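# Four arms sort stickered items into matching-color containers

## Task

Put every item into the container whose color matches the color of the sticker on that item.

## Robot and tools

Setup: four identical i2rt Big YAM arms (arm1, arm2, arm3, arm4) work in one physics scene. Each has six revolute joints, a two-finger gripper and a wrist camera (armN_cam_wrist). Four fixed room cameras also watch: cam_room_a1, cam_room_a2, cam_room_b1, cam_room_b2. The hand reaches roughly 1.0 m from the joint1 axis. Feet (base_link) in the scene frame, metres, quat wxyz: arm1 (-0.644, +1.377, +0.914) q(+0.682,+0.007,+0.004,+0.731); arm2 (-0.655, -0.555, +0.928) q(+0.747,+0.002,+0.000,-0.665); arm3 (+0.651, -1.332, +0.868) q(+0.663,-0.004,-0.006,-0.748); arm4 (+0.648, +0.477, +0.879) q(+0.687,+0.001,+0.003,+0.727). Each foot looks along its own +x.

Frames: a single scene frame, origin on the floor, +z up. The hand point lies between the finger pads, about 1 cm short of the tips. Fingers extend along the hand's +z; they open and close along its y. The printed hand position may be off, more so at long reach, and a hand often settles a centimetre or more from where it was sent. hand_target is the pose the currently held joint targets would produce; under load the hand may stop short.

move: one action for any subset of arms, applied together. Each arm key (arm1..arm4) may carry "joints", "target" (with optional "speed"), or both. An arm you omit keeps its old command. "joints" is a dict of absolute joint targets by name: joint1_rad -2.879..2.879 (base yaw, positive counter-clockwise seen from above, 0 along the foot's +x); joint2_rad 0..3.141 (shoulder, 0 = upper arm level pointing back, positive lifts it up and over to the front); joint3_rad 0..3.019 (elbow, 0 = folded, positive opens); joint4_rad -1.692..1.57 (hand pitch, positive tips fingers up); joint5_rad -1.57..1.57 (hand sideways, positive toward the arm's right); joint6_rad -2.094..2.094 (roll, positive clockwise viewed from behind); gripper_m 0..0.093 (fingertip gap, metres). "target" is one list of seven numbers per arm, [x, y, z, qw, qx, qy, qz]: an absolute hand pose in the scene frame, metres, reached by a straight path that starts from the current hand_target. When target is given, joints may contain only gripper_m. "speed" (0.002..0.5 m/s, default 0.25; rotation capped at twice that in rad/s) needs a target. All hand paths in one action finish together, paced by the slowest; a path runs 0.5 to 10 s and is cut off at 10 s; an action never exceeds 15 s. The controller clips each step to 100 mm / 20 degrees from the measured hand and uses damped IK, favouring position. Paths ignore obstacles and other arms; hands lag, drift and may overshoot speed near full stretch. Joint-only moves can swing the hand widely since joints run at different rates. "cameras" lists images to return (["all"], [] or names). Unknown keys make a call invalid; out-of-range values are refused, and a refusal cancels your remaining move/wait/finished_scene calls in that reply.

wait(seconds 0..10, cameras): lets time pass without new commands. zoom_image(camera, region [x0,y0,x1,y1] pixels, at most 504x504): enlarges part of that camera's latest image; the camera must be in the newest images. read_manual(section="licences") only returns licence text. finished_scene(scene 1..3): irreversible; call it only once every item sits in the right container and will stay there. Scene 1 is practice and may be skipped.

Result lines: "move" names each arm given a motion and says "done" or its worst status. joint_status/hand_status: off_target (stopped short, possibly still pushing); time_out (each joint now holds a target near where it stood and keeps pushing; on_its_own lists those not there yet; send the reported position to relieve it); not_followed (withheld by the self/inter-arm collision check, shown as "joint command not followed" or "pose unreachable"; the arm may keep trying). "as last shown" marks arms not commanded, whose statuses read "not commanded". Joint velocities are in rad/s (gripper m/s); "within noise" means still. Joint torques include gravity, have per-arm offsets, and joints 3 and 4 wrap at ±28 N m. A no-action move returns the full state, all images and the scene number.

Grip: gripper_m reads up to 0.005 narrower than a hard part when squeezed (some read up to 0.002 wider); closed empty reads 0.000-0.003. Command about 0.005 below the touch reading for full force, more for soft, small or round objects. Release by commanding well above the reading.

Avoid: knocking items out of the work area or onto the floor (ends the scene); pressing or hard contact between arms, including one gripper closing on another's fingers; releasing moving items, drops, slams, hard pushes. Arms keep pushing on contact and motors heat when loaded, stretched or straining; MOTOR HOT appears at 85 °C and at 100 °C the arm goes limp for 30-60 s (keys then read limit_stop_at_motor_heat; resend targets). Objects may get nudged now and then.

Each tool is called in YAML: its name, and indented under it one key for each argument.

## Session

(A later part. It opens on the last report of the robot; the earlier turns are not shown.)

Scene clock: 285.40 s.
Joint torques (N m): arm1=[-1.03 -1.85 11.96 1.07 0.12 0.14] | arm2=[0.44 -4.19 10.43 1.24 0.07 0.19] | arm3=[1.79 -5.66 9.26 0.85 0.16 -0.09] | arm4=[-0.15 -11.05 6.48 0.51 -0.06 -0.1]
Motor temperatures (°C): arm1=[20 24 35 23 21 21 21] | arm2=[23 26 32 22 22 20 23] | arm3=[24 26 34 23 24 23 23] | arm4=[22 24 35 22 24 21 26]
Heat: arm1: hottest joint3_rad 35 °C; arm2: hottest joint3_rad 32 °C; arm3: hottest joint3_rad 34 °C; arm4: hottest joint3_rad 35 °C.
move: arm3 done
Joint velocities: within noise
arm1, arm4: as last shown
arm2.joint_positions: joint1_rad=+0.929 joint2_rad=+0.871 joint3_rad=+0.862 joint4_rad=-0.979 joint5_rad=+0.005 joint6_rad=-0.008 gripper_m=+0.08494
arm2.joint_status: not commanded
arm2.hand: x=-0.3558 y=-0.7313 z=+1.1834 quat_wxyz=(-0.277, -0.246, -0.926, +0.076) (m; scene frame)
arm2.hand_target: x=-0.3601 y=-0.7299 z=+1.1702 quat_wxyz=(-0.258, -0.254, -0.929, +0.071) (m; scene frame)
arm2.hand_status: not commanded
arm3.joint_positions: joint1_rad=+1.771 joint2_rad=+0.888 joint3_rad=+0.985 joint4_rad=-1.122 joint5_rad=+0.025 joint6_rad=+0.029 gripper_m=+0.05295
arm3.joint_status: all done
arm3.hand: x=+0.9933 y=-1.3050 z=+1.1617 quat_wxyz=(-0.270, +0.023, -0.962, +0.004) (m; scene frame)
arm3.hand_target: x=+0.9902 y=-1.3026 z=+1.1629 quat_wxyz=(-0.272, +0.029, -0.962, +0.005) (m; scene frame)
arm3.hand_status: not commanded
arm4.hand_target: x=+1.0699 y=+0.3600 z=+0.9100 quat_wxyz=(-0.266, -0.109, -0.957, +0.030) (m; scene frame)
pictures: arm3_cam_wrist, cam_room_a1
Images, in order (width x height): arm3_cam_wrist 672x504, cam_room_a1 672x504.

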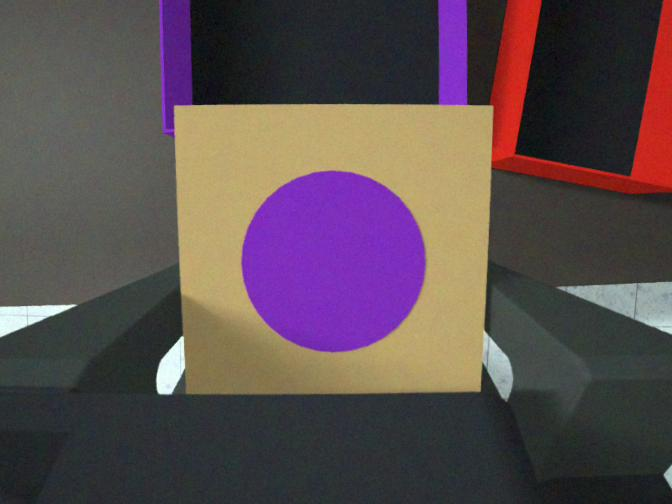

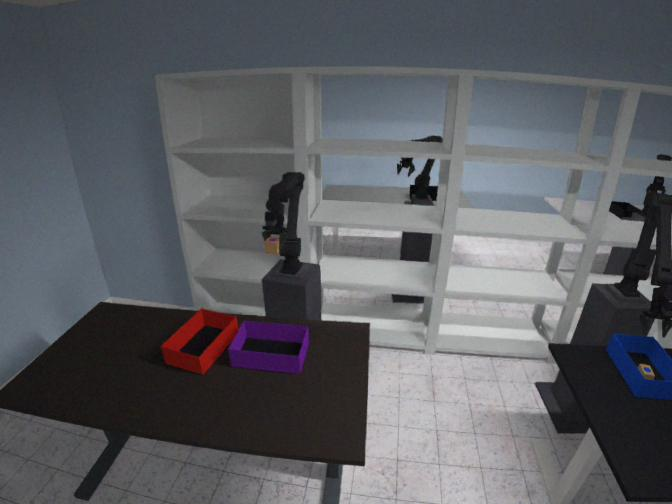

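move:
  arm3: {"target": [1.175, -1.279, 0.87, 0.2713, -0.0252, 0.9622, 0.0071], "speed": 0.3}

move:
  arm3: {"target": [1.172, -1.279, 0.755, 0.2713, -0.0252, 0.9622, 0.0071], "speed": 0.15}
  cameras: ["arm3_cam_wrist", "cam_room_a1"]

Scene clock: 296.70 s.
Joint torques (N m): arm1=[-0.97 -2.32 12.04 1.03 0.09 0.11] | arm2=[0.62 -4.13 10.44 1.25 0.06 0.19] | arm3=[2.08 -16.09 9.37 1.59 -0.02 0.03] | arm4=[-0.15 -10.46 6.54 0.53 -0.1 -0.11]
Motor temperatures (°C): arm1=[20 24 35 23 21 21 21] | arm2=[23 26 32 22 22 20 23] | arm3=[24 26 33 23 24 23 24] | arm4=[22 24 34 22 24 21 25]
Heat: arm1: hottest joint3_rad 35 °C; arm2: hottest joint3_rad 32 °C; arm3: hottest joint3_rad 33 °C; arm4: hottest joint3_rad 34 °C.
move: arm3 off_target
Joint velocities: within noise
arm1, arm2, arm4: as last shown
arm3.joint_positions: joint1_rad=+1.783 joint2_rad=+1.722 joint3_rad=+0.832 joint4_rad=-0.201 joint5_rad=+0.018 joint6_rad=+0.046 gripper_m=+0.05295
arm3.joint_status: not commanded
arm3.hand: x=+1.1493 y=-1.2896 z=+0.8474 quat_wxyz=(-0.238, +0.022, -0.971, -0.001) (m; scene frame)
arm3.hand_target: x=+1.1736 y=-1.2791 z=+0.8708 quat_wxyz=(-0.271, +0.025, -0.962, -0.007) (m; scene frame)
arm3.hand_status: off_target (0.036 m and 4.0 deg from the pose sent, 0.345 m and 1.3 deg at the start)
pictures: none

Scene clock: 298.00 s.
Joint torques (N m): arm1=[-1.38 -1.9 11.95 1.03 0.12 0.11] | arm2=[0.44 -4.31 10.4 1.29 0.08 0.19] | arm3=[2.02 -15.68 5.33 1.63 0.09 0.02] | arm4=[-0.03 -10.99 6.56 0.4 -0.05 -0.07]
Motor temperatures (°C): arm1=[20 24 35 23 21 21 21] | arm2=[23 26 32 22 22 20 23] | arm3=[24 26 33 23 24 23 24] | arm4=[22 24 34 22 24 21 25]
Heat: arm1: hottest joint3_rad 35 °C; arm2: hottest joint3_rad 32 °C; arm3: hottest joint3_rad 33 °C; arm4: hottest joint3_rad 34 °C.
move: arm3 off_target
Joint velocities: within noise
arm1, arm2, arm4: as last shown
arm3.joint_positions: joint1_rad=+1.787 joint2_rad=+1.990 joint3_rad=+0.832 joint4_rad=+0.119 joint5_rad=+0.017 joint6_rad=+0.049 gripper_m=+0.05295
arm3.joint_status: not commanded
arm3.hand: x=+1.1652 y=-1.2874 z=+0.7545 quat_wxyz=(-0.263, +0.022, -0.964, -0.004) (m; scene frame)
arm3.hand_target: x=+1.1717 y=-1.2790 z=+0.7551 quat_wxyz=(-0.271, +0.025, -0.962, -0.007) (m; scene frame)
arm3.hand_status: off_target (0.011 m and 1.1 deg from the pose sent, 0.096 m and 4.0 deg at the start)
pictures: arm3_cam_wrist, cam_room_a1
Images, in order (width x height): arm3_cam_wrist 672x504, cam_room_a1 672x504.

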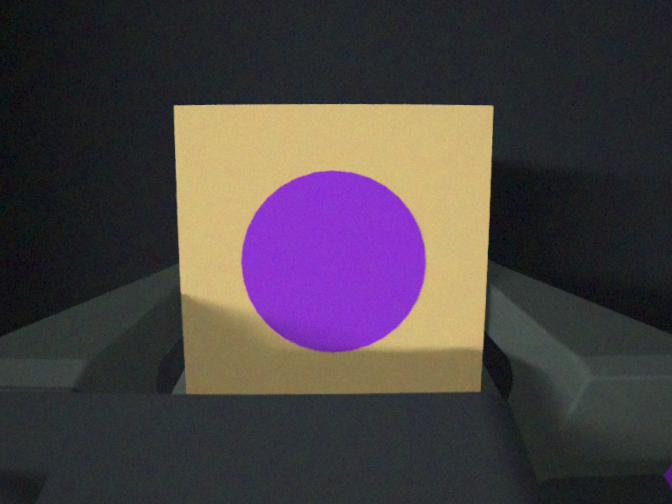

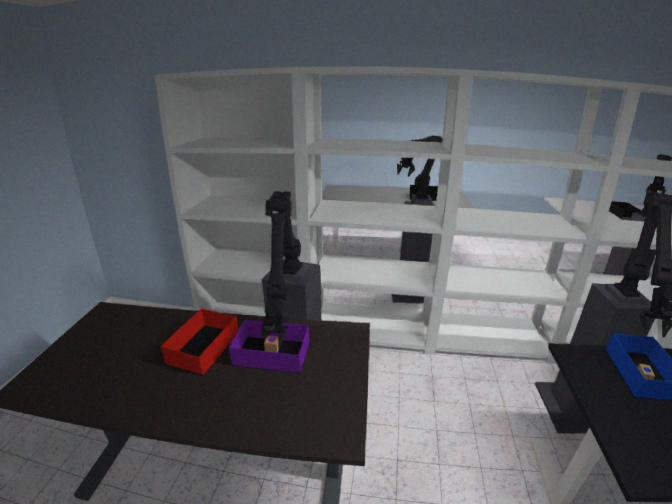

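Lower to contact, release, retreat.

move:
  arm3: {"target": [1.172, -1.279, 0.738, 0.2713, -0.0252, 0.9622, 0.0071], "speed": 0.08}

move:
  arm3: {"target": [1.172, -1.279, 0.727, 0.2713, -0.0252, 0.9622, 0.0071], "speed": 0.06}
  cameras: ["arm3_cam_wrist"]

Scene clock: 301.23 s.
Joint torques (N m): arm1=[-0.97 -2.55 12.07 1.13 0.11 0.1] | arm2=[0.56 -4.19 10.44 1.29 0.06 0.19] | arm3=[2.32 -14.33 5.03 1.32 0.11 0.01] | arm4=[0.21 -11.16 6.56 0.54 -0.09 -0.11]
Motor temperatures (°C): arm1=[20 24 35 23 21 21 21] | arm2=[23 26 32 22 22 20 23] | arm3=[24 26 32 23 24 23 24] | arm4=[22 24 33 22 24 21 25]
Heat: arm1: hottest joint3_rad 35 °C; arm2: hottest joint3_rad 32 °C; arm3: hottest joint3_rad 32 °C; arm4: hottest joint3_rad 33 °C.
move: arm3 off_target
Joint velocities: within noise
arm1, arm2, arm4: as last shown
arm3.joint_positions: joint1_rad=+1.787 joint2_rad=+2.020 joint3_rad=+0.839 joint4_rad=+0.168 joint5_rad=+0.017 joint6_rad=+0.050 gripper_m=+0.05295
arm3.joint_status: not commanded
arm3.hand: x=+1.1717 y=-1.2867 z=+0.7474 quat_wxyz=(-0.275, +0.022, -0.961, -0.005) (m; scene frame)
arm3.hand_target: x=+1.1718 y=-1.2791 z=+0.7383 quat_wxyz=(-0.271, +0.025, -0.962, -0.007) (m; scene frame)
arm3.hand_status: off_target (0.012 m and 0.7 deg from the pose sent, 0.020 m and 1.1 deg at the start)
pictures: none

Scene clock: 302.20 s.
Joint torques (N m): arm1=[-0.67 -2.26 12 0.85 0.1 0.11] | arm2=[0.62 -4.25 10.4 1.29 0.07 0.18] | arm3=[2.14 -13.63 4.57 1.28 0.12 0.01] | arm4=[0.03 -10.87 6.5 0.54 -0.04 -0.1]
Motor temperatures (°C): arm1=[20 24 35 23 21 21 21] | arm2=[23 26 32 22 22 20 23] | arm3=[24 26 32 23 24 23 24] | arm4=[22 24 33 22 24 21 25]
Heat: arm1: hottest joint3_rad 35 °C; arm2: hottest joint3_rad 32 °C; arm3: hottest joint3_rad 32 °C; arm4: hottest joint3_rad 33 °C.
move: arm3 off_target
Joint velocities: within noise
arm1.joint_positions: joint1_rad=-2.255 joint2_rad=+0.937 joint3_rad=+0.849 joint4_rad=-0.850 joint5_rad=+0.000 joint6_rad=+0.007 gripper_m=+0.07796
arm1.joint_status: not commanded
arm1.hand: x=-0.3314 y=+1.1581 z=+1.1525 quat_wxyz=(-0.289, -0.290, -0.907, +0.094) (m; scene frame)
arm1.hand_target: x=-0.3300 y=+1.1601 z=+1.1499 quat_wxyz=(-0.282, -0.292, -0.909, +0.091) (m; scene frame)
arm1.hand_status: not commanded
arm2, arm4: as last shown
arm3.joint_positions: joint1_rad=+1.787 joint2_rad=+2.041 joint3_rad=+0.847 joint4_rad=+0.196 joint5_rad=+0.017 joint6_rad=+0.051 gripper_m=+0.05295
arm3.joint_status: not commanded
arm3.hand: x=+1.1764 y=-1.2863 z=+0.7426 quat_wxyz=(-0.282, +0.021, -0.959, -0.006) (m; scene frame)
arm3.hand_target: x=+1.1715 y=-1.2793 z=+0.7276 quat_wxyz=(-0.271, +0.025, -0.962, -0.007) (m; scene frame)
arm3.hand_status: off_target (0.018 m and 1.4 deg from the pose sent, 0.022 m and 0.7 deg at the start)
pictures: arm3_cam_wrist
Images, in order (width x height): arm3_cam_wrist 672x504.

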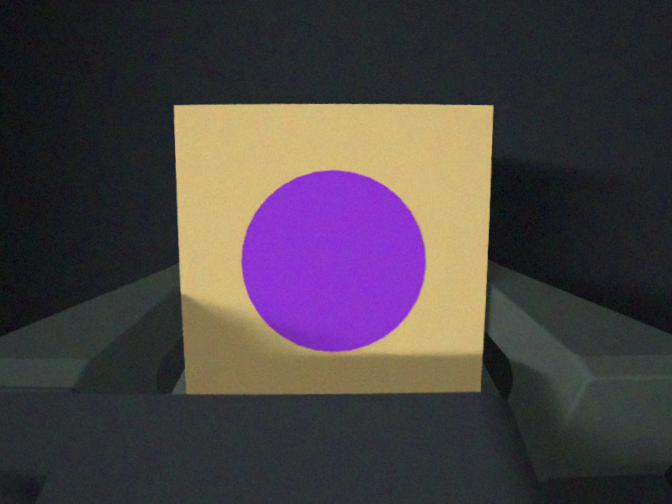

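move:
  arm3: {"joints": {"gripper_m": 0.08}}

move:
  arm3: {"target": [1.11, -1.29, 0.90, 0.2713, -0.0252, 0.9622, 0.0071], "speed": 0.2}
  cameras: ["arm3_cam_wrist", "cam_room_a1", "cam_room_a2"]

Scene clock: 305.27 s.
Joint torques (N m): arm1=[-1.32 -2.14 12.1 0.87 0.11 0.09] | arm2=[0.62 -4.19 10.45 1.26 0.07 0.19] | arm3=[1.96 -13.8 4.7 1.24 0.12 0] | arm4=[0.03 -10.58 6.41 0.61 -0.04 -0.06]
Motor temperatures (°C): arm1=[20 24 35 23 21 21 21] | arm2=[23 26 32 22 22 20 23] | arm3=[24 26 32 23 24 23 24] | arm4=[22 24 33 22 24 21 25]
Heat: arm1: hottest joint3_rad 35 °C; arm2: hottest joint3_rad 32 °C; arm3: hottest joint3_rad 32 °C; arm4: hottest joint3_rad 33 °C.
move: arm3 done
Joint velocities: within noise
arm1, arm2, arm4: as last shown
arm3.joint_positions: joint1_rad=+1.788 joint2_rad=+2.043 joint3_rad=+0.847 joint4_rad=+0.198 joint5_rad=+0.017 joint6_rad=+0.052 gripper_m=+0.07996
arm3.joint_status: all done
arm3.hand: x=+1.1762 y=-1.2861 z=+0.7419 quat_wxyz=(-0.282, +0.021, -0.959, -0.006) (m; scene frame)
arm3.hand_target: x=+1.1714 y=-1.2791 z=+0.7275 quat_wxyz=(-0.271, +0.025, -0.962, -0.007) (m; scene frame)
arm3.hand_status: not commanded
pictures: none

Scene clock: 306.83 s.
Joint torques (N m): arm1=[-1.44 -1.73 12.1 0.96 0.11 0.1] | arm2=[0.56 -4.31 10.44 1.31 0.07 0.19] | arm3=[0.97 -11.28 6.53 0.81 -0.05 -0.11] | arm4=[0.09 -10.7 6.46 0.58 -0.07 -0.08]
Motor temperatures (°C): arm1=[20 24 35 23 21 21 21] | arm2=[23 26 32 22 22 20 23] | arm3=[24 26 32 23 24 23 24] | arm4=[22 24 33 22 24 21 25]
Heat: arm1: hottest joint3_rad 35 °C; arm2: hottest joint3_rad 32 °C; arm3: hottest joint3_rad 32 °C; arm4: hottest joint3_rad 33 °C.
move: arm3 done
Joint velocities: within noise
arm1, arm2, arm4: as last shown
arm3.joint_positions: joint1_rad=+1.788 joint2_rad=+1.494 joint3_rad=+0.718 joint4_rad=-0.227 joint5_rad=+0.013 joint6_rad=+0.050 gripper_m=+0.07996
arm3.joint_status: not commanded
arm3.hand: x=+1.1144 y=-1.2890 z=+0.9059 quat_wxyz=(-0.280, +0.022, -0.960, -0.008) (m; scene frame)
arm3.hand_target: x=+1.1099 y=-1.2899 z=+0.9001 quat_wxyz=(-0.271, +0.025, -0.962, -0.007) (m; scene frame)
arm3.hand_status: done (0.007 m and 1.1 deg from the pose sent, 0.171 m and 1.4 deg at the start)
pictures: arm3_cam_wrist, cam_room_a1, cam_room_a2
Images, in order (width x height): arm3_cam_wrist 672x504, cam_room_a1 672x504, cam_room_a2 672x504.

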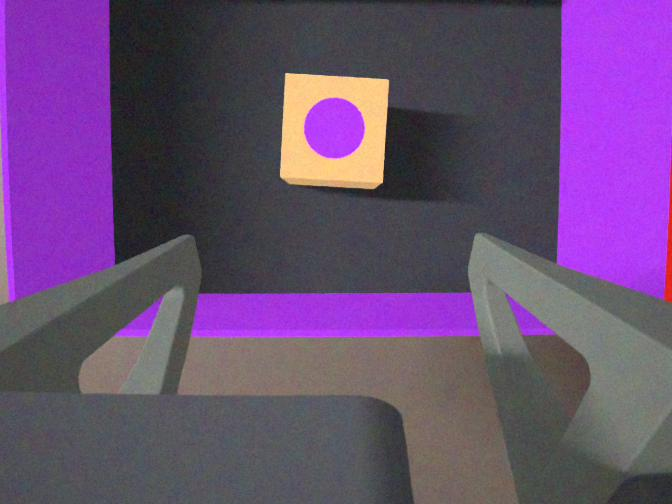

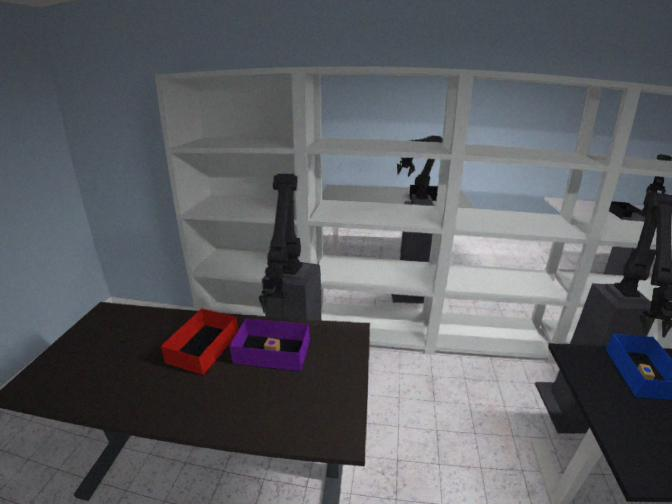

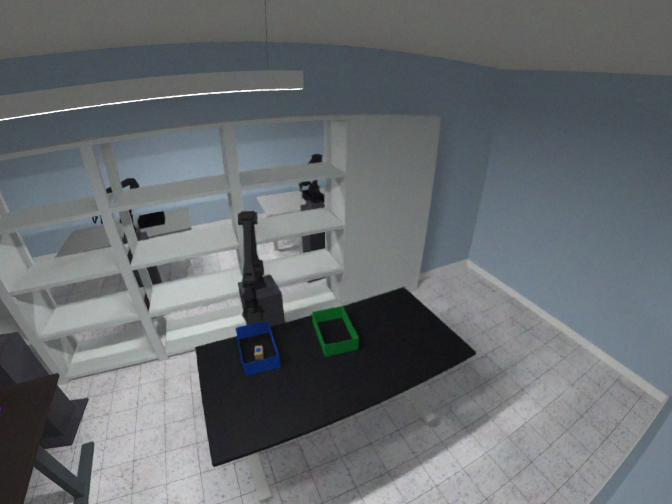

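Both items are in their containers.

finished_scene:
  scene: 2

The scene is finished: the task was done.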